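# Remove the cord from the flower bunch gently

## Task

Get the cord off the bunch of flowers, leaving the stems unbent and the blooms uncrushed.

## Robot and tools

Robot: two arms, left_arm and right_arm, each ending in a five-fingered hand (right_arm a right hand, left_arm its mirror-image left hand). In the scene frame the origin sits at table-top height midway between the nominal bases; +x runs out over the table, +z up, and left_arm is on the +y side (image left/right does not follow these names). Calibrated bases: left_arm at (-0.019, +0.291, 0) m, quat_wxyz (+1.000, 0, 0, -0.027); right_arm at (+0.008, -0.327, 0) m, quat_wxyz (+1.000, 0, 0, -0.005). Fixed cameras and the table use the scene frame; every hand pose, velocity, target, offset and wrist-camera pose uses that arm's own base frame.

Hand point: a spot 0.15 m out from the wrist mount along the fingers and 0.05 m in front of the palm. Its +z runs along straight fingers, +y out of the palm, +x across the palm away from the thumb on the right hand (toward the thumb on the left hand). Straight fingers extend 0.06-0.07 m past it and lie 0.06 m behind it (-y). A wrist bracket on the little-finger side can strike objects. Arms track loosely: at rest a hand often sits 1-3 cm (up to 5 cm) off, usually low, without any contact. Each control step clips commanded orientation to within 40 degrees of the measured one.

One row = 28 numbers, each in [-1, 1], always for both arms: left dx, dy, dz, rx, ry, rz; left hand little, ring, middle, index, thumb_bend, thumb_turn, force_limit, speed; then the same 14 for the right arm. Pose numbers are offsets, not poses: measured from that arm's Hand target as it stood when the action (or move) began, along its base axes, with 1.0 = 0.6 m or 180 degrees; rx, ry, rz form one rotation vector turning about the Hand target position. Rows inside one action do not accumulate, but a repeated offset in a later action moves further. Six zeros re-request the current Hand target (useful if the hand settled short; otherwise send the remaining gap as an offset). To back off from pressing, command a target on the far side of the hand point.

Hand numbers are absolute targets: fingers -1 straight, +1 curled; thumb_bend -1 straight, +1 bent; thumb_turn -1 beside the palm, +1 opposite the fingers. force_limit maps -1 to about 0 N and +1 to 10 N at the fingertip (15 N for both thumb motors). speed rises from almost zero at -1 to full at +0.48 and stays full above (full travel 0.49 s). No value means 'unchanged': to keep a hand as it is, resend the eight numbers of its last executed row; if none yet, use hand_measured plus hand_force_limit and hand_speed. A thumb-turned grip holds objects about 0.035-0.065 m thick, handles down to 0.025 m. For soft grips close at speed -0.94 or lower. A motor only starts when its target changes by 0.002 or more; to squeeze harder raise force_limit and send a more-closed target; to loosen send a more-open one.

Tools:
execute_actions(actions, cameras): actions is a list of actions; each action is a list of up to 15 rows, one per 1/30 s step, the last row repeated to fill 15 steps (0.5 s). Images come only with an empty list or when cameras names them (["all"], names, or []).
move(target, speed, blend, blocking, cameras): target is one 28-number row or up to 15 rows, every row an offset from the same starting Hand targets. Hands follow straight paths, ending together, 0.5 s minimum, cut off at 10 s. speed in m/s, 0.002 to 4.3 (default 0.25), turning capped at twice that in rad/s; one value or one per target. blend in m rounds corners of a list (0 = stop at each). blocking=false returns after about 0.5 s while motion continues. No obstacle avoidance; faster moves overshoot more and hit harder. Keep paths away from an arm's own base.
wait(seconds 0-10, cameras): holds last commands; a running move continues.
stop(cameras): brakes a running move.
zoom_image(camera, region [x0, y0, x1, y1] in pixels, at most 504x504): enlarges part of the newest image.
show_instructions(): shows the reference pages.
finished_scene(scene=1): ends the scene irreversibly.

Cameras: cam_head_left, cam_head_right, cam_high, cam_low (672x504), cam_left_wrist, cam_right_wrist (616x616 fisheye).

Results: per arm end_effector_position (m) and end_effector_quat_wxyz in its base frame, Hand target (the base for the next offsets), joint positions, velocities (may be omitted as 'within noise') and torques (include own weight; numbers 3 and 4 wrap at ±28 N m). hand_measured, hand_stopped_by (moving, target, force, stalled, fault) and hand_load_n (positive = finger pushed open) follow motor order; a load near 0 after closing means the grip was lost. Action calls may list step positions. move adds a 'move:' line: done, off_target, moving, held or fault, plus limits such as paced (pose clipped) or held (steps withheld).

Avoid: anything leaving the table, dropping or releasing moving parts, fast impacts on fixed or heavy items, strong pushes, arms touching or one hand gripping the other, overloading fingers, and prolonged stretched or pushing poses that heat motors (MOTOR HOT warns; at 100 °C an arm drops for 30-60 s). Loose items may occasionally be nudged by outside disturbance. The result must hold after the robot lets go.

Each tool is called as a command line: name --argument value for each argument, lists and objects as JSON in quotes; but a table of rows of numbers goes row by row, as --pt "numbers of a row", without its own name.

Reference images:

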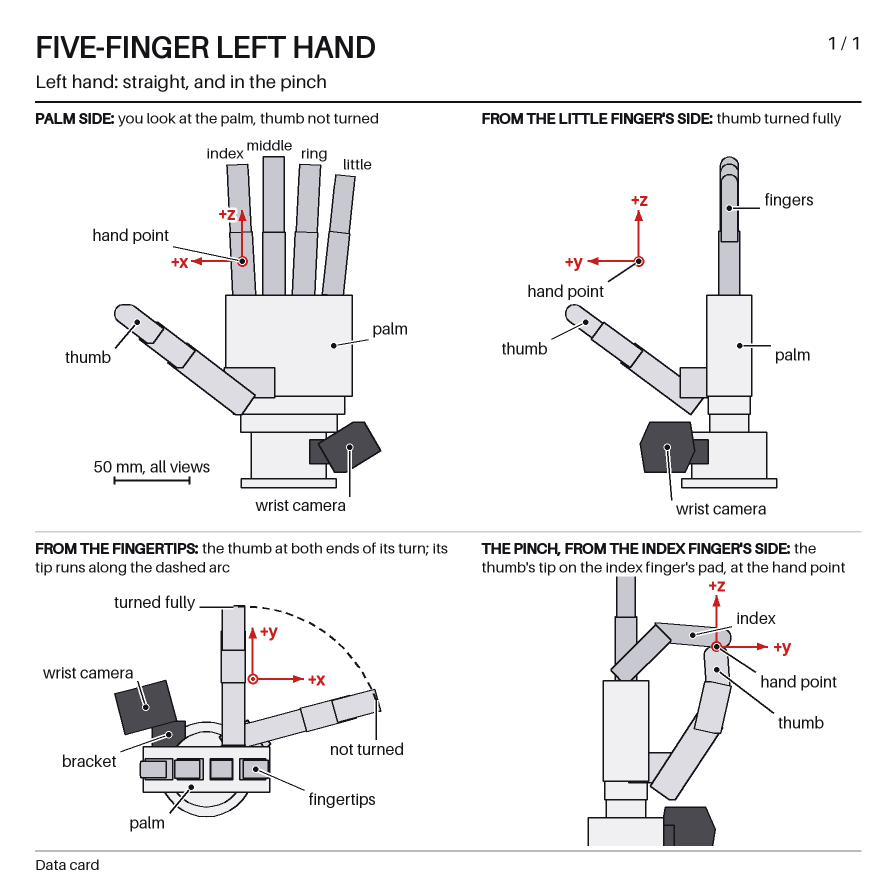

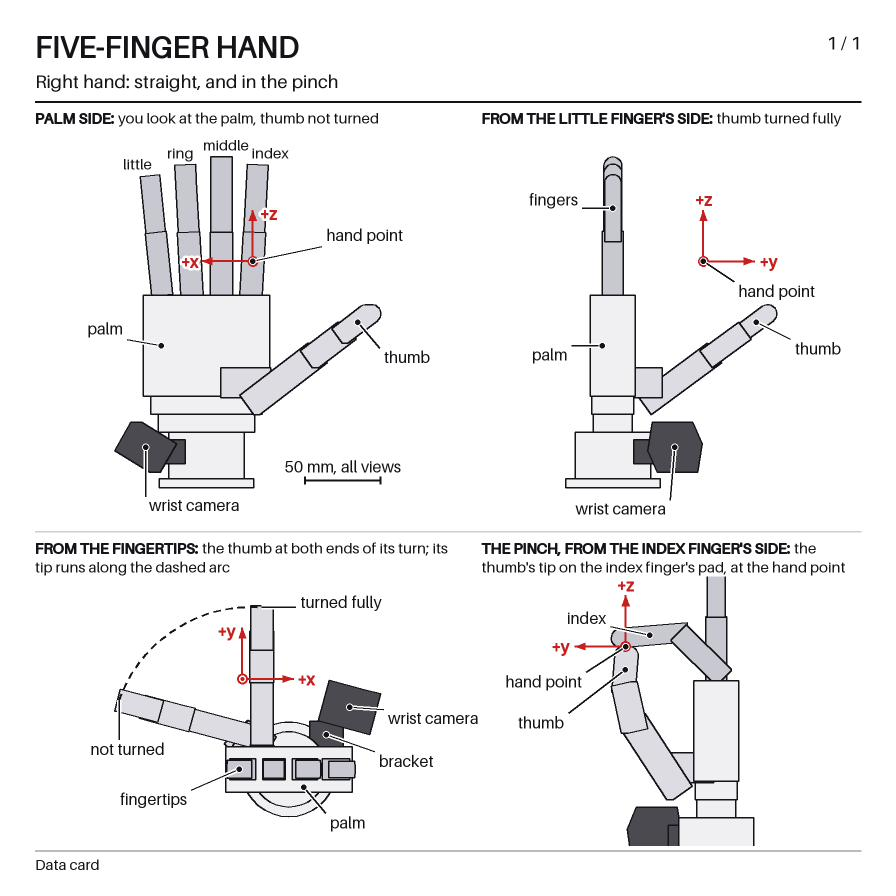

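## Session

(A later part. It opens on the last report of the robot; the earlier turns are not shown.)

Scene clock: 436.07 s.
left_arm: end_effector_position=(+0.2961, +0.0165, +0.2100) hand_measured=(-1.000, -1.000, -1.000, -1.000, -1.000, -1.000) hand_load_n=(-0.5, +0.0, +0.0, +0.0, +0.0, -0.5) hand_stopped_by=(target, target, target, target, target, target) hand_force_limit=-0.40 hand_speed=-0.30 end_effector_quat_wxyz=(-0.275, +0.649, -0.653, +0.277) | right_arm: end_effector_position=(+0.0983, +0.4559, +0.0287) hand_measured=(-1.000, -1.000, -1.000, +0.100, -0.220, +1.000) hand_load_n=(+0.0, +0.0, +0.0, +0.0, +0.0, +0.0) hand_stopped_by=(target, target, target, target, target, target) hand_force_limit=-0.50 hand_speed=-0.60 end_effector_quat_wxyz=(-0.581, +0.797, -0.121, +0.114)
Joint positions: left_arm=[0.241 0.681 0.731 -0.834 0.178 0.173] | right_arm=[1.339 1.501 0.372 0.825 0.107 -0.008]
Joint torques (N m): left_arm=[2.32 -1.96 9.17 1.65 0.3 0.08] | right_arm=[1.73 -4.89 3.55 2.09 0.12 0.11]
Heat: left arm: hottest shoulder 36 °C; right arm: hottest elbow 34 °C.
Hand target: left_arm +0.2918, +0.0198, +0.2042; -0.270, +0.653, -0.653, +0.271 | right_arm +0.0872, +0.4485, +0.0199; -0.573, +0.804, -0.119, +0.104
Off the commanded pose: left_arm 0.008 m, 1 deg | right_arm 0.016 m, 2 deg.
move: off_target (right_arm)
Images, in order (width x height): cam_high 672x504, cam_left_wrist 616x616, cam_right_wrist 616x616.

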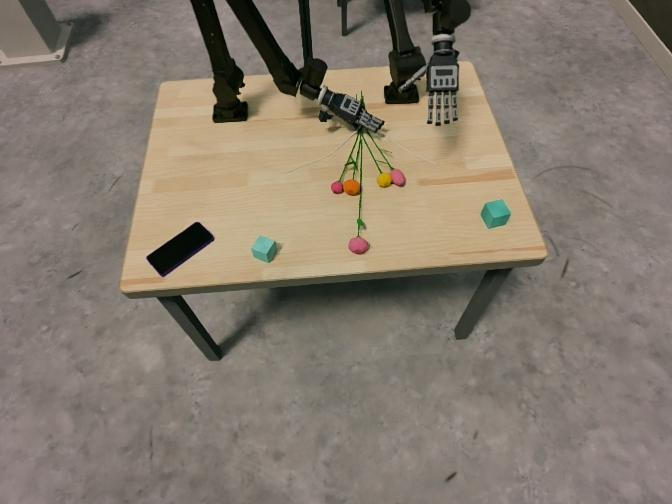

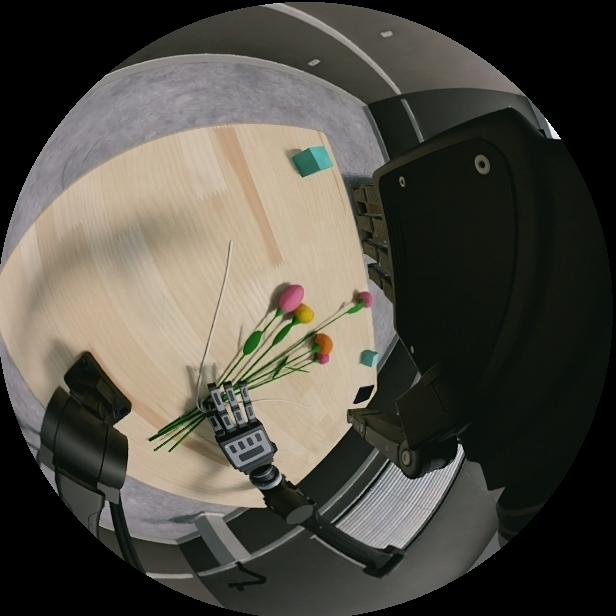

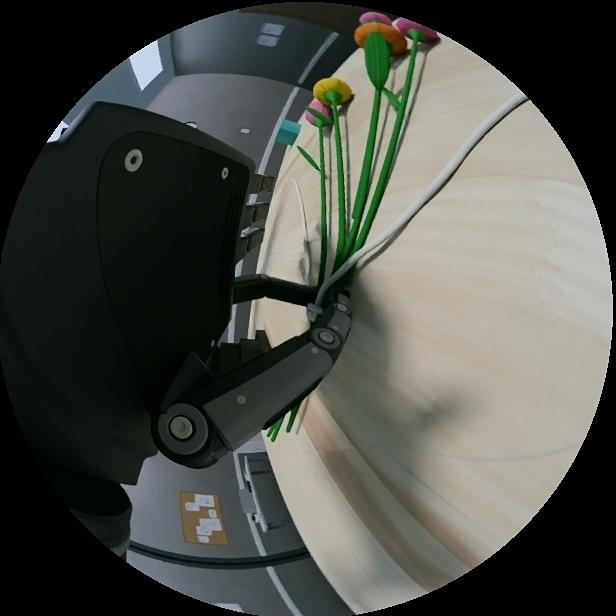

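move --pt "0.0 0 0.0 0 0 0 -1 -1 -1 -1 -1 -1 -0.4 -0.3 -0.05 0 0.0 0 0 0 -1 -1 -1 0.1 -0.22 1 -0.5 -0.6" --cameras '["cam_high","cam_left_wrist","cam_right_wrist"]' --speed 0.08

zoom_image --camera "cam_left_wrist" --region '[130, 250, 350, 470]'

zoom_image --camera "cam_high" --region '[290, 80, 450, 280]'

Scene clock: 439.90 s.
left_arm: end_effector_position=(+0.2961, +0.0165, +0.2100) hand_measured=(-1.000, -1.000, -1.000, -1.000, -1.000, -1.000) hand_load_n=(-0.5, +0.0, +0.0, +0.0, +0.0, +0.0) hand_stopped_by=(target, target, target, target, target, target) hand_force_limit=-0.40 hand_speed=-0.30 end_effector_quat_wxyz=(-0.275, +0.649, -0.653, +0.277) | right_arm: end_effector_position=(+0.0671, +0.4563, +0.0284) hand_measured=(-1.000, -1.000, -1.000, +0.100, -0.220, +1.000) hand_load_n=(+0.0, -0.5, +0.0, +0.0, +0.0, +0.0) hand_stopped_by=(target, target, target, target, target, target) hand_force_limit=-0.50 hand_speed=-0.60 end_effector_quat_wxyz=(-0.582, +0.796, -0.121, +0.113)
Joint positions: left_arm=[0.241 0.681 0.731 -0.834 0.178 0.173] | right_arm=[1.443 1.491 0.358 0.825 0.204 0.025]
Joint torques (N m): left_arm=[2.02 -1.32 9.28 1.78 0.28 0.05] | right_arm=[1.61 -4.72 3.51 1.62 0.1 0.04]
Heat: left arm: hottest shoulder 36 °C; right arm: hottest elbow 33 °C.
Hand target: left_arm +0.2918, +0.0197, +0.2042; -0.270, +0.653, -0.653, +0.271 | right_arm +0.0571, +0.4484, +0.0198; -0.573, +0.804, -0.119, +0.104
Off the commanded pose: left_arm 0.008 m, 1 deg | right_arm 0.015 m, 2 deg.
move: off_target (right_arm)
Images, in order (width x height): cam_high 672x504, cam_left_wrist 616x616, cam_right_wrist 616x616.

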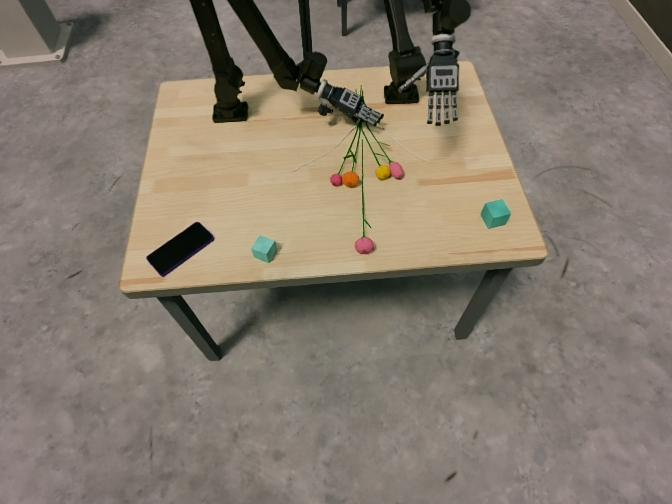

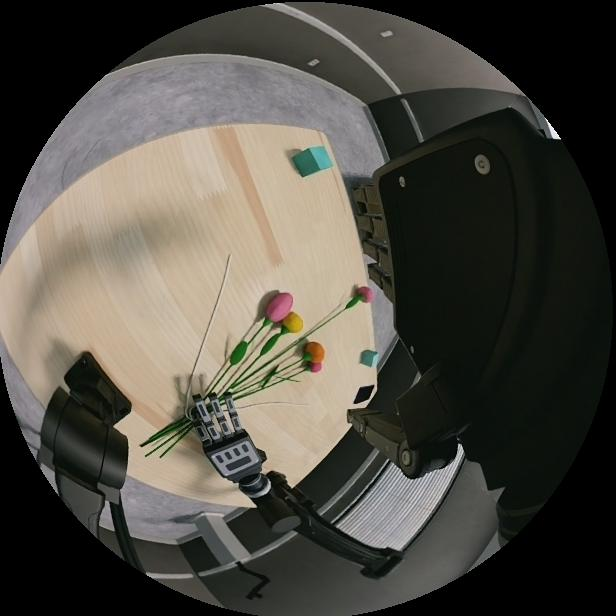

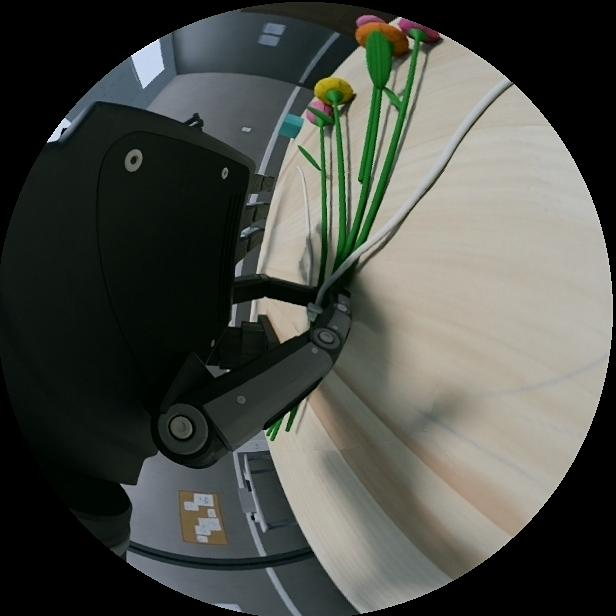

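Scaled by 2.291 from the camera's 616x616 image, which has a finer 880x880 frame.

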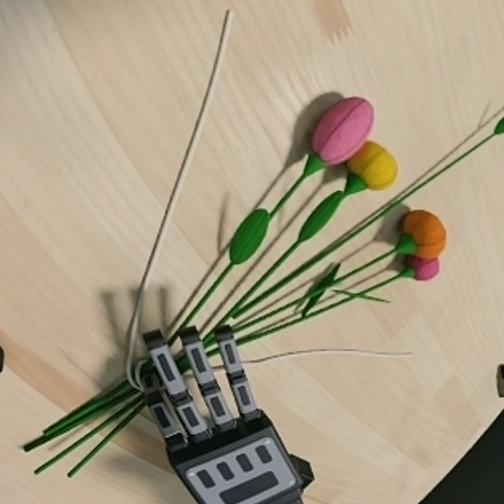

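Scaled by 2.520 from the camera's 672x504 image, which has a finer 960x720 frame.

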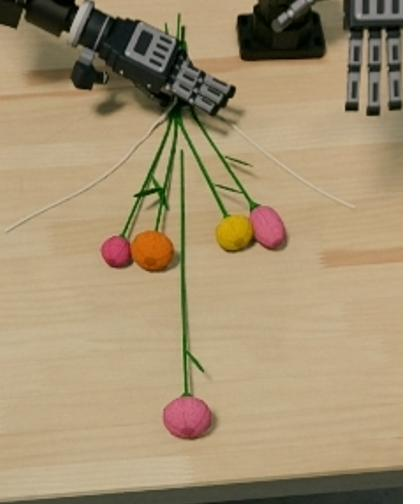

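move --pt "-0.053 -0.46 0.0 0 0.1667 0 1 -1 -1 -1 -1 -1 -0.4 -0.3 0 0 0 0 0 0 -1 -1 -1 0.1 -0.22 1 -0.5 -0.6" --pt "-0.053 -0.46 -0.145 0 0.1667 0 1 -1 -1 -1 -1 -1 -0.4 -0.3 0 0 0 0 0 0 -1 -1 -1 0.1 -0.22 1 -0.5 -0.6" --cameras '["cam_high","cam_low","cam_head_left"]' --speed 0.25

zoom_image --camera "cam_high" --region '[290, 80, 450, 280]'

Scene clock: 451.47 s.
left_arm: end_effector_position=(+0.2615, -0.2511, +0.1209) hand_measured=(+1.000, -1.000, -1.000, -1.000, -1.000, -1.000) hand_load_n=(+0.0, +0.0, +0.0, +0.0, +0.0, +0.0) hand_stopped_by=(target, target, target, target, target, target) hand_force_limit=-0.40 hand_speed=-0.30 end_effector_quat_wxyz=(-0.092, +0.703, -0.699, +0.092) | right_arm: end_effector_position=(+0.0672, +0.4563, +0.0285) hand_measured=(-1.000, -1.000, -1.000, +0.100, -0.220, +1.000) hand_load_n=(+0.0, +0.0, -0.5, +0.0, +0.0, +0.0) hand_stopped_by=(target, target, target, target, target, target) hand_force_limit=-0.50 hand_speed=-0.60 end_effector_quat_wxyz=(-0.582, +0.796, -0.122, +0.113)
Joint positions: left_arm=[-0.684 1.254 0.948 -1.061 -0.165 -0.673] | right_arm=[1.443 1.491 0.358 0.825 0.205 0.025]
Joint torques (N m): left_arm=[-0.32 -7.65 8.44 1.54 -0.08 -0.1] | right_arm=[2.55 -5.36 3.43 1.72 0.16 -0.01]
Heat: left arm: hottest shoulder 36 °C; right arm: hottest elbow 33 °C.
Hand target: left_arm +0.2601, -0.2563, +0.1173; -0.092, +0.701, -0.701, +0.093 | right_arm +0.0571, +0.4484, +0.0198; -0.573, +0.804, -0.119, +0.104
Off the commanded pose: left_arm 0.007 m, 0 deg | right_arm 0.015 m, 2 deg.
move: off_target (right_arm)
Images, in order (width x height): cam_head_left 672x504, cam_high 672x504, cam_low 672x504.

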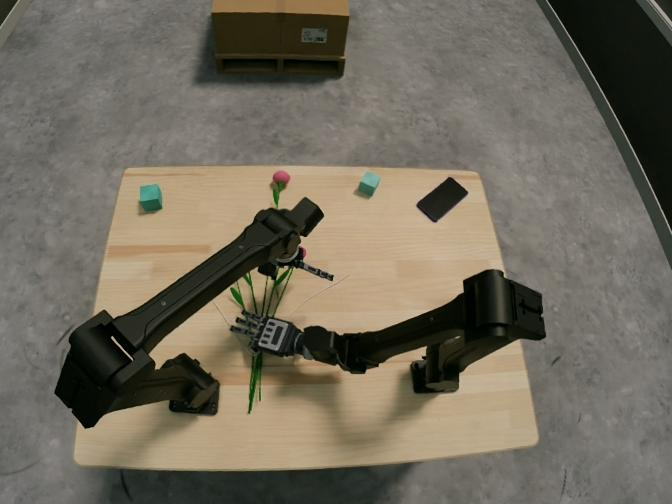

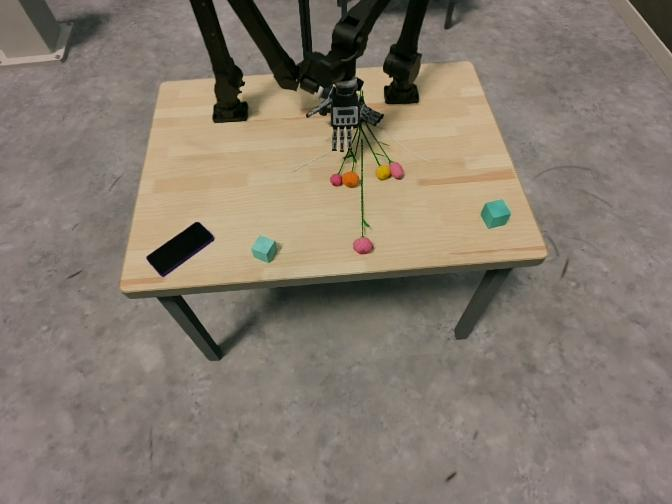

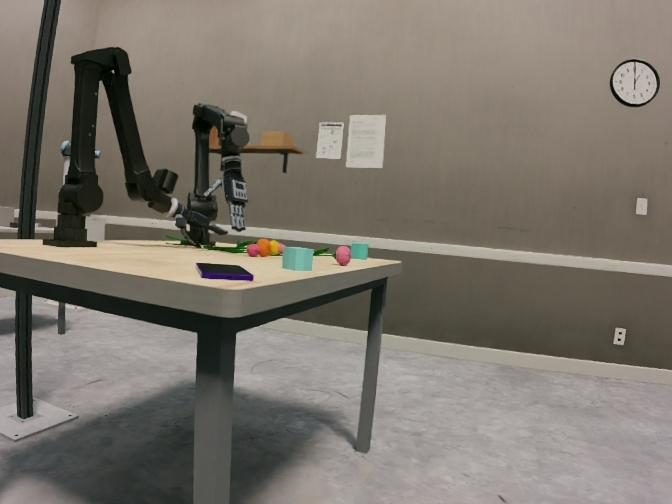

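Scaled by 2.520 from the camera's 672x504 image, which has a finer 960x720 frame.

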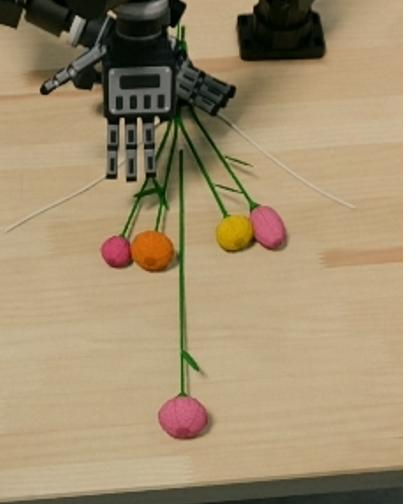

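move --pt "0.0 -0.019 0.0 0 0 0 1 -1 -1 1 -1 -1 -0.4 -0.3 0 0 0 0 0 0 -1 -1 -1 0.1 -0.22 1 -0.5 -0.6" --pt "0.0 -0.019 -0.07 0 0 0 1 -1 -1 1 -1 -1 -0.4 -0.3 0 0 0 0 0 0 -1 -1 -1 0.1 -0.22 1 -0.5 -0.6" --cameras '["cam_high","cam_low","cam_left_wrist"]' --speed 0.15

zoom_image --camera "cam_high" --region '[290, 80, 410, 220]'

zoom_image --camera "cam_low" --region '[200, 180, 320, 280]'

Scene clock: 460.13 s.
left_arm: end_effector_position=(+0.2642, -0.2657, +0.0851) hand_measured=(+1.000, -1.000, -1.000, +1.000, -1.000, -1.000) hand_load_n=(+0.0, -0.5, +0.0, +0.0, +0.0, +0.0) hand_stopped_by=(target, target, target, target, target, target) hand_force_limit=-0.40 hand_speed=-0.30 end_effector_quat_wxyz=(-0.093, +0.702, -0.699, +0.100) | right_arm: end_effector_position=(+0.0661, +0.4565, +0.0285) hand_measured=(-1.000, -1.000, -1.000, +0.100, -0.220, +1.000) hand_load_n=(+0.0, +0.0, +0.0, +0.5, +1.0, -0.5) hand_stopped_by=(target, target, target, target, target, target) hand_force_limit=-0.50 hand_speed=-0.60 end_effector_quat_wxyz=(-0.582, +0.796, -0.121, +0.112)
Joint positions: left_arm=[-0.71 1.312 0.898 -0.941 -0.169 -0.697] | right_arm=[1.445 1.491 0.358 0.825 0.205 0.026]
Joint torques (N m): left_arm=[-0.03 -7.71 7.53 1.7 -0.09 -0.07] | right_arm=[2.02 -5.07 3.47 1.7 0.11 0.04]
Heat: left arm: hottest shoulder 36 °C; right arm: hottest elbow 33 °C.
Hand target: left_arm +0.2600, -0.2676, +0.0752; -0.092, +0.701, -0.701, +0.093 | right_arm +0.0572, +0.4484, +0.0198; -0.573, +0.804, -0.119, +0.104
Off the commanded pose: left_arm 0.011 m, 1 deg | right_arm 0.015 m, 2 deg.
move: off_target (left_arm, right_arm)
Images, in order (width x height): cam_high 672x504, cam_low 672x504, cam_left_wrist 616x616.

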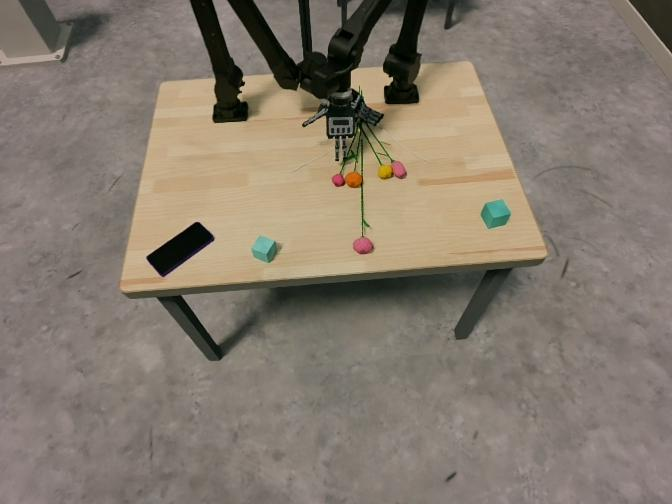

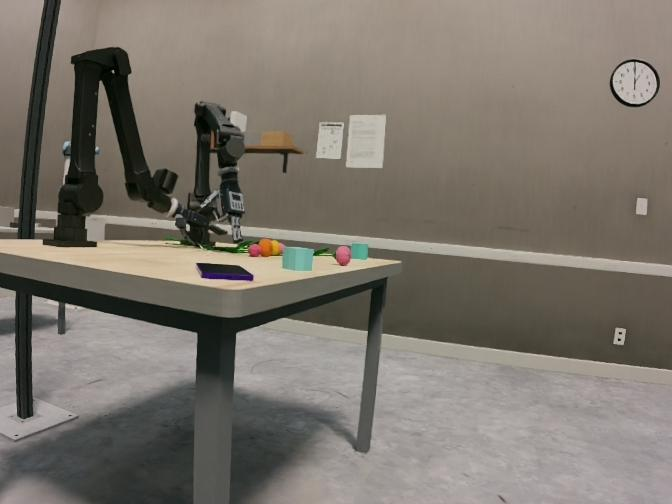

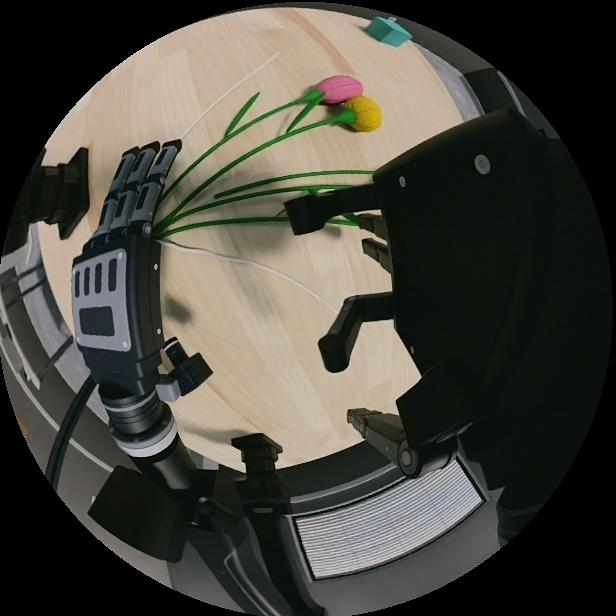

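Scaled by 3.600 from the camera's 672x504 image, which has a finer 960x720 frame.

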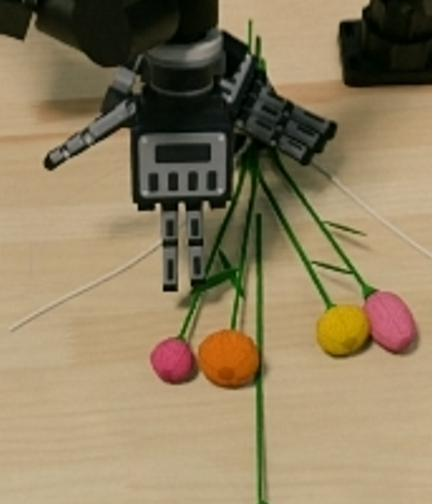

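Scaled by 4.200 from the camera's 672x504 image, which has a finer 960x720 frame.

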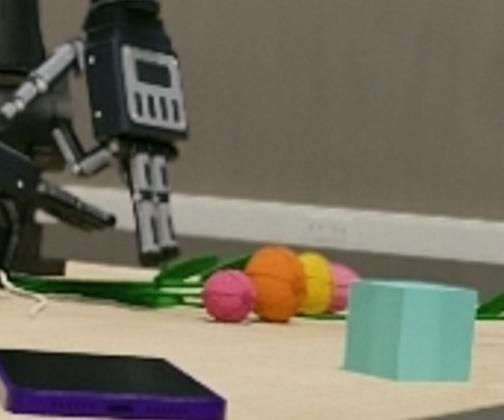

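move --pt "0.015 0.021 0.0 0 0 0 1 -1 -1 1 -1 -1 -0.4 -0.3 0 0 0 0 0 0 -1 -1 -1 0.1 -0.22 1 -0.5 -0.6" --pt "0.015 0.021 -0.028 0 0 0 1 -1 -1 1 -1 -1 -0.4 -0.3 0 0 0 0 0 0 -1 -1 -1 0.1 -0.22 1 -0.5 -0.6" --cameras '["cam_high","cam_low","cam_left_wrist"]' --speed 0.1

zoom_image --camera "cam_high" --region '[290, 80, 410, 220]'

zoom_image --camera "cam_low" --region '[200, 180, 320, 280]'

Scene clock: 466.10 s.
left_arm: end_effector_position=(+0.2683, -0.2608, +0.0681) hand_measured=(+1.000, -1.000, -1.000, +1.000, -1.000, -1.000) hand_load_n=(+0.0, +0.0, +0.0, +0.0, +0.0, +0.0) hand_stopped_by=(target, target, target, target, target, target) hand_force_limit=-0.40 hand_speed=-0.30 end_effector_quat_wxyz=(-0.093, +0.699, -0.701, +0.102) | right_arm: end_effector_position=(+0.0636, +0.4521, +0.0247) hand_measured=(-1.000, -1.000, -1.000, +0.100, -0.220, +1.000) hand_load_n=(+0.0, +0.0, +0.0, +0.5, +0.5, +0.0) hand_stopped_by=(target, target, target, target, target, target) hand_force_limit=-0.50 hand_speed=-0.60 end_effector_quat_wxyz=(-0.578, +0.799, -0.119, +0.111)
Joint positions: left_arm=[-0.693 1.33 0.865 -0.881 -0.164 -0.671] | right_arm=[1.449 1.491 0.348 0.825 0.205 0.026]
Joint torques (N m): left_arm=[1.44 -7.94 7.25 1.63 0.04 0.08] | right_arm=[2.26 -4.42 4.45 1.62 0.23 0.06]
Heat: left arm: hottest shoulder 36 °C; right arm: hottest elbow 33 °C.
Hand target: left_arm +0.2691, -0.2551, +0.0584; -0.092, +0.701, -0.701, +0.093 | right_arm +0.0572, +0.4484, +0.0198; -0.573, +0.804, -0.119, +0.104
Off the commanded pose: left_arm 0.011 m, 1 deg | right_arm 0.009 m, 1 deg.
move: off_target (left_arm)
Images, in order (width x height): cam_high 672x504, cam_low 672x504, cam_left_wrist 616x616.

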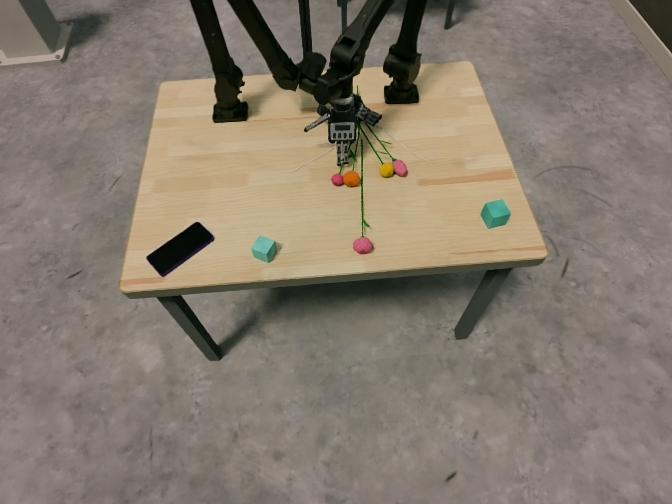

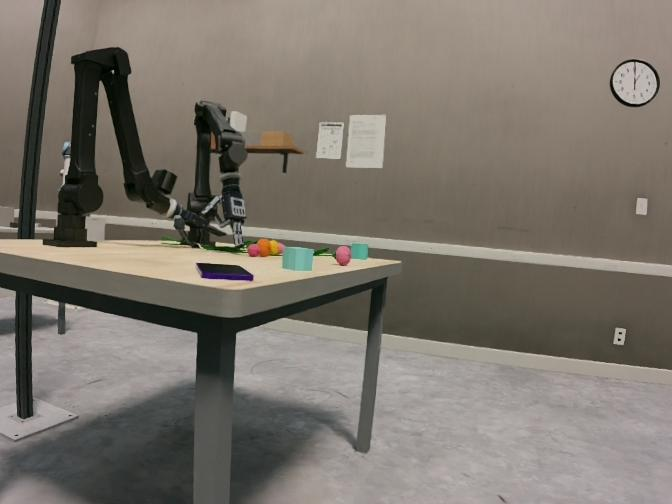

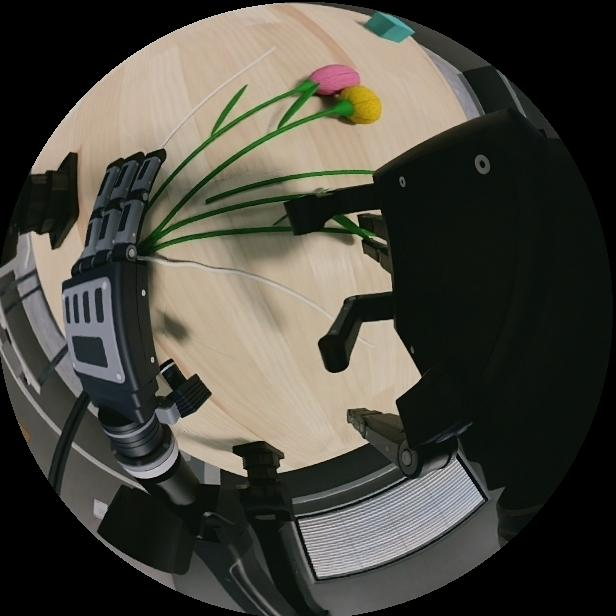

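Scaled by 3.600 from the camera's 672x504 image, which has a finer 960x720 frame.

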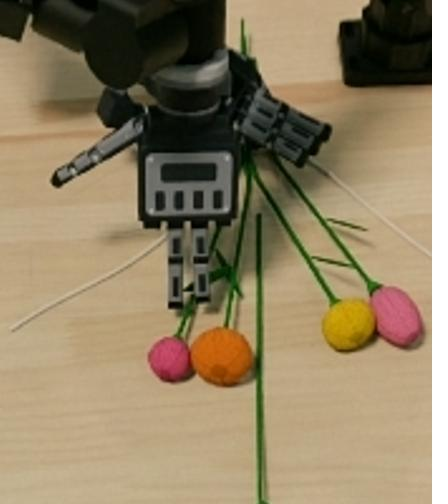

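Scaled by 4.200 from the camera's 672x504 image, which has a finer 960x720 frame.

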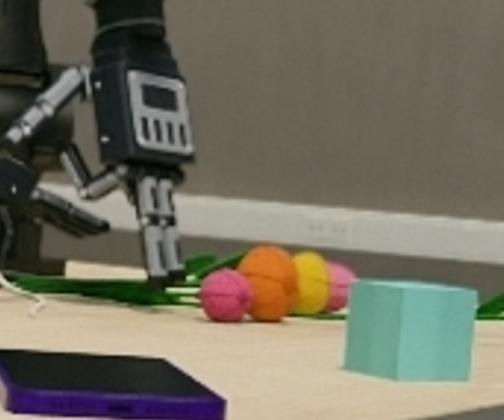

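move --pt "0.0 0 0.1 0 0 0 1 -1 -1 1 -1 -1 -0.4 -0.3 0 0 0 0 0 0 -1 -1 -1 0.1 -0.22 1 -0.5 -0.6" --cameras '["cam_head_left","cam_head_right","cam_low","cam_right_wrist","cam_high"]' --speed 0.1

zoom_image --camera "cam_head_left" --region '[200, 220, 400, 420]'

Scene clock: 469.17 s.
left_arm: end_effector_position=(+0.2521, -0.2473, +0.0985) hand_measured=(+1.000, -1.000, -1.000, +1.000, -1.000, -1.000) hand_load_n=(+0.0, +0.0, +0.0, +0.0, -0.5, +0.0) hand_stopped_by=(target, target, target, target, target, target) hand_force_limit=-0.40 hand_speed=-0.30 end_effector_quat_wxyz=(-0.090, +0.699, -0.706, +0.072) | right_arm: end_effector_position=(+0.0617, +0.4524, +0.0247) hand_measured=(-1.000, -1.000, -1.000, +0.100, -0.220, +1.000) hand_load_n=(+0.0, +0.0, +0.0, +0.0, +0.0, +0.0) hand_stopped_by=(target, target, target, target, target, target) hand_force_limit=-0.50 hand_speed=-0.60 end_effector_quat_wxyz=(-0.579, +0.800, -0.117, +0.109)
Joint positions: left_arm=[-0.693 1.281 0.912 -1.039 -0.164 -0.67] | right_arm=[1.453 1.491 0.348 0.825 0.204 0.026]
Joint torques (N m): left_arm=[1.85 -8.82 12.15 0.23 0.05 0.11] | right_arm=[1.79 -5.25 4.15 1.46 0.22 -0.02]
Heat: left arm: hottest shoulder 36 °C; right arm: hottest elbow 33 °C.
Hand target: left_arm +0.2690, -0.2550, +0.1183; -0.092, +0.701, -0.701, +0.093 | right_arm +0.0571, +0.4484, +0.0198; -0.573, +0.804, -0.119, +0.104
Off the commanded pose: left_arm 0.027 m, 2 deg | right_arm 0.008 m, 1 deg.
move: off_target (left_arm)
Images, in order (width x height): cam_head_left 672x504, cam_head_right 672x504, cam_high 672x504, cam_low 672x504, cam_right_wrist 616x616.

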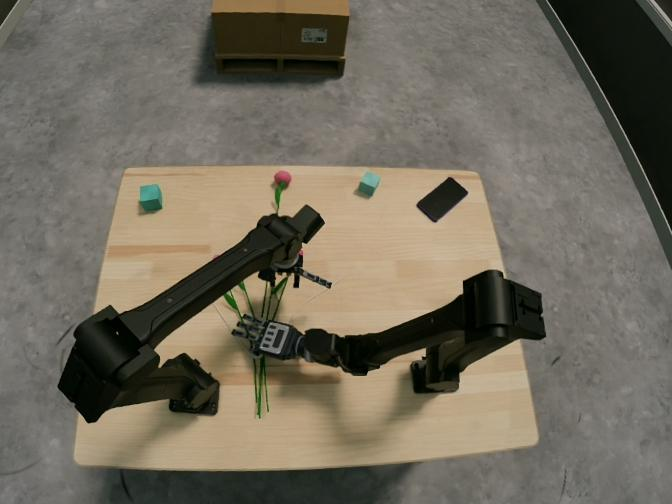

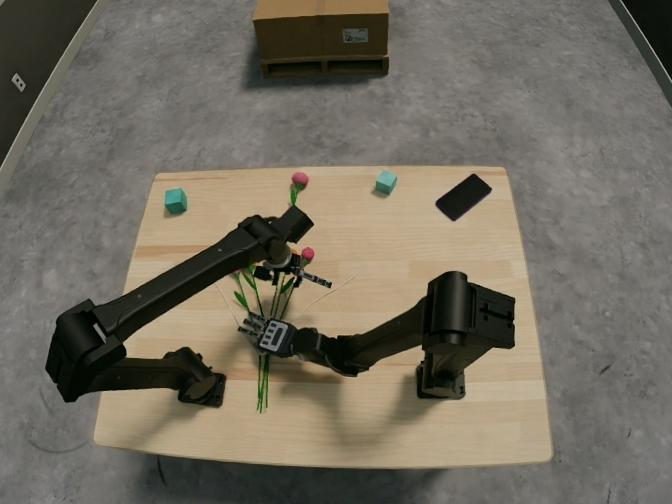

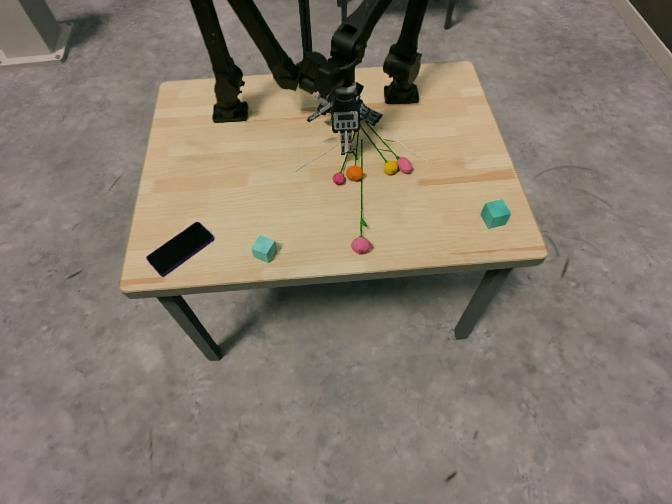

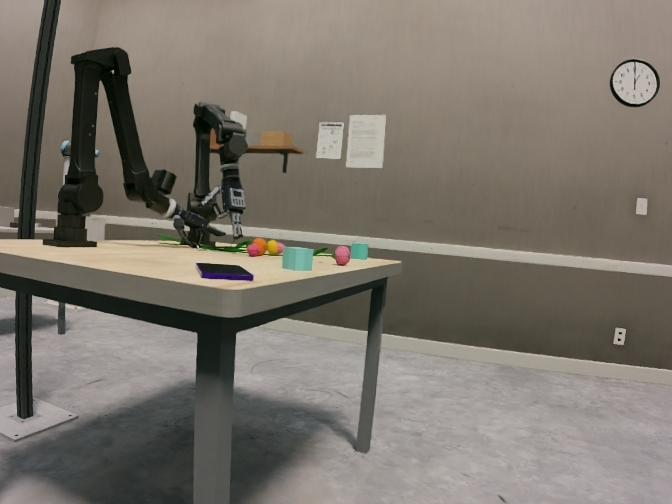

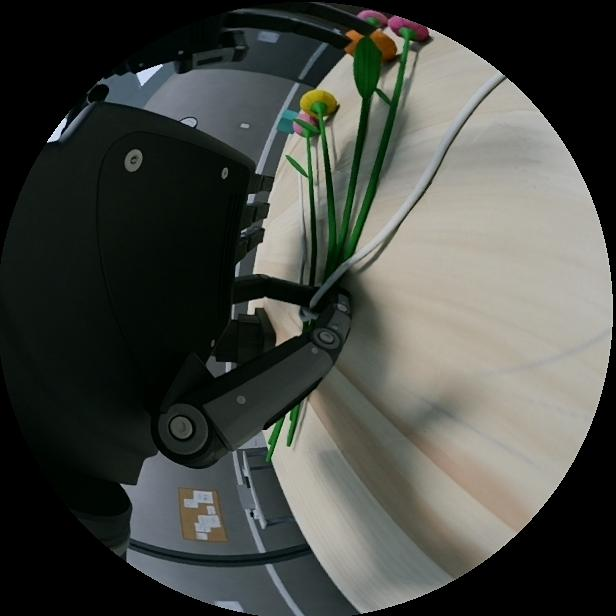

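Scaled by 2.520 from the camera's 672x504 image, which has a finer 960x720 frame.

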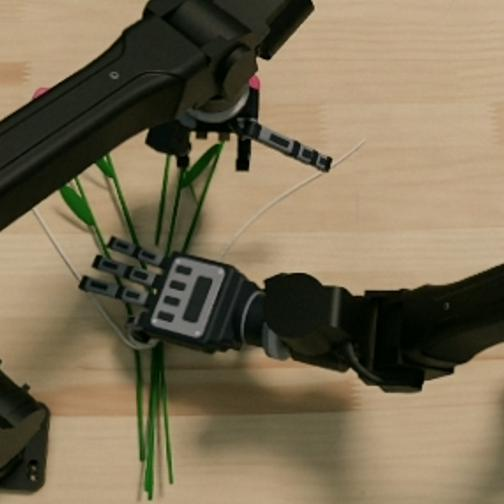

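zoom_image --camera "cam_high" --region '[290, 80, 430, 220]'

zoom_image --camera "cam_right_wrist" --region '[240, 180, 440, 460]'

Scaled by 3.600 from the camera's 672x504 image, which has a finer 960x720 frame.

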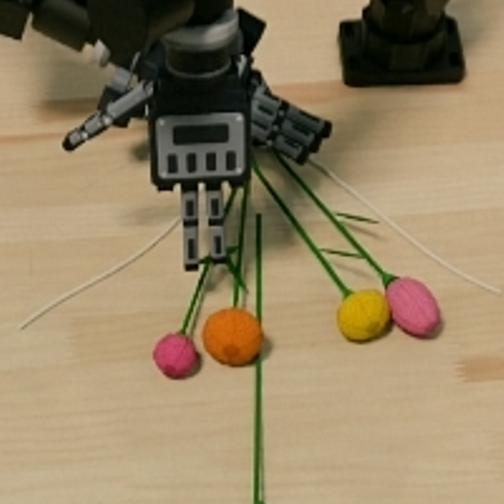

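Scaled by 1.800 from the camera's 616x616 image, which has a finer 880x880 frame.

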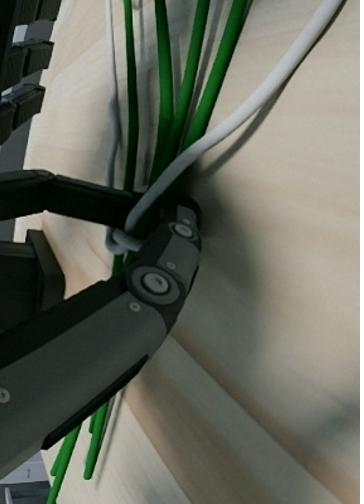

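move --pt "0.0 0 0.07 0 0 0 1 -1 -1 1 -1 -1 -0.4 -0.3 0 0 0 0 0 0 -1 -1 -1 0.1 -0.22 1 -0.5 -0.6" --pt "0.003 0.237 0.05 0 0 0.228 1 -1 -1 1 -1 -1 -0.4 -0.3 0 0 0 0 0 0 -1 -1 -1 0.1 -0.22 1 -0.5 -0.6" --pt "0.003 0.237 -0.02 0 0 0.228 1 -1 -1 1 -1 -1 -0.4 -0.3 0 0 0 0 0 0 -1 -1 -1 0.1 -0.22 1 -0.5 -0.6" --cameras '["cam_head_left","cam_low","cam_left_wrist","cam_high"]' --speed 0.2

zoom_image --camera "cam_high" --region '[290, 80, 430, 220]'

Scene clock: 486.93 s.
left_arm: end_effector_position=(+0.2686, -0.1165, +0.1123) hand_measured=(+1.000, -1.000, -1.000, +1.000, -1.000, -1.000) hand_load_n=(+0.0, +0.0, +0.0, +0.0, -0.5, +0.0) hand_stopped_by=(target, target, target, target, target, target) hand_force_limit=-0.40 hand_speed=-0.30 end_effector_quat_wxyz=(-0.119, +0.898, -0.420, +0.060) | right_arm: end_effector_position=(+0.0617, +0.4524, +0.0247) hand_measured=(-1.000, -1.000, -1.000, +0.100, -0.220, +1.000) hand_load_n=(+0.0, +0.0, -0.5, +0.0, +0.0, +0.0) hand_stopped_by=(target, target, target, target, target, target) hand_force_limit=-0.50 hand_speed=-0.60 end_effector_quat_wxyz=(-0.579, +0.800, -0.117, +0.109)
Joint positions: left_arm=[-0.33 1.042 0.768 -1.15 -0.223 -1.009] | right_arm=[1.453 1.491 0.348 0.825 0.204 0.026]
Joint torques (N m): left_arm=[1.96 -4.37 7.95 1.31 -0.11 -0.09] | right_arm=[2.02 -3.6 4.41 1.59 0.18 0.04]
Heat: left arm: hottest shoulder 36 °C; right arm: hottest elbow 33 °C.
Hand target: left_arm +0.2708, -0.1128, +0.1064; -0.119, +0.902, -0.411, +0.055 | right_arm +0.0571, +0.4484, +0.0198; -0.573, +0.804, -0.119, +0.104
Off the commanded pose: left_arm 0.007 m, 1 deg | right_arm 0.008 m, 1 deg.
move: done
Images, in order (width x height): cam_head_left 672x504, cam_high 672x504, cam_low 672x504, cam_left_wrist 616x616.

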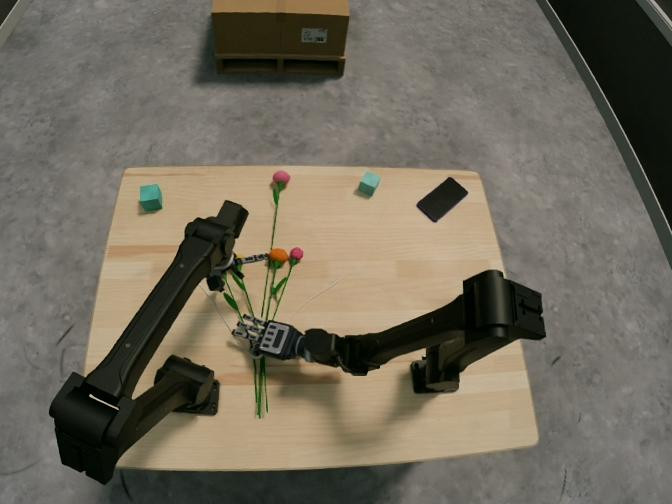

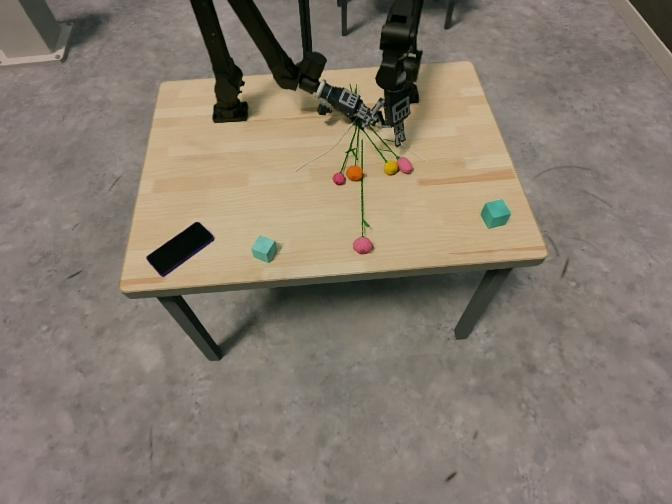

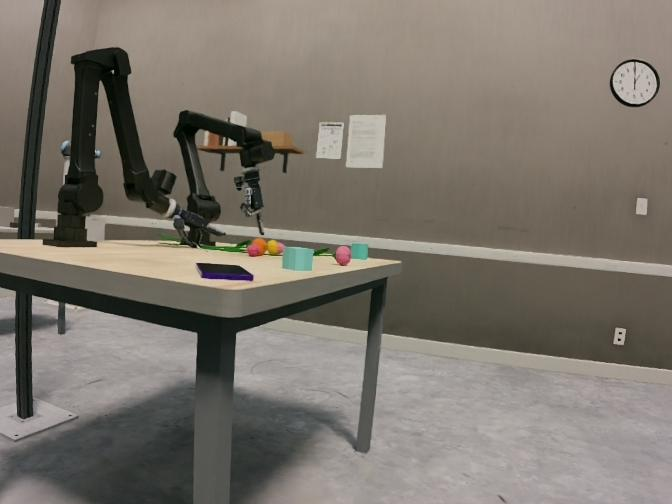

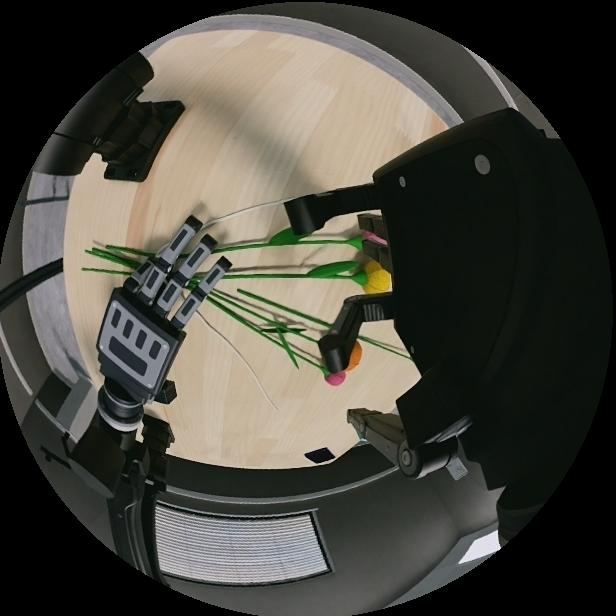

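Scaled by 3.600 from the camera's 672x504 image, which has a finer 960x720 frame.

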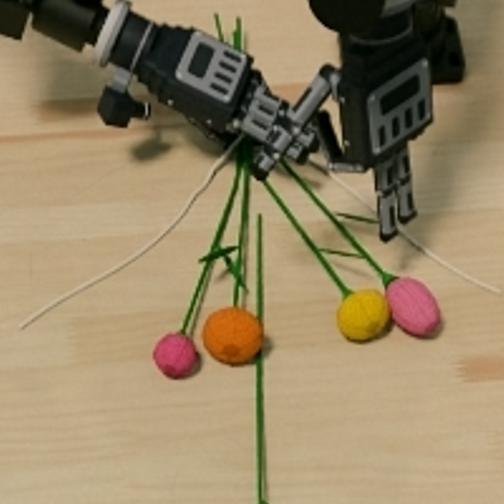

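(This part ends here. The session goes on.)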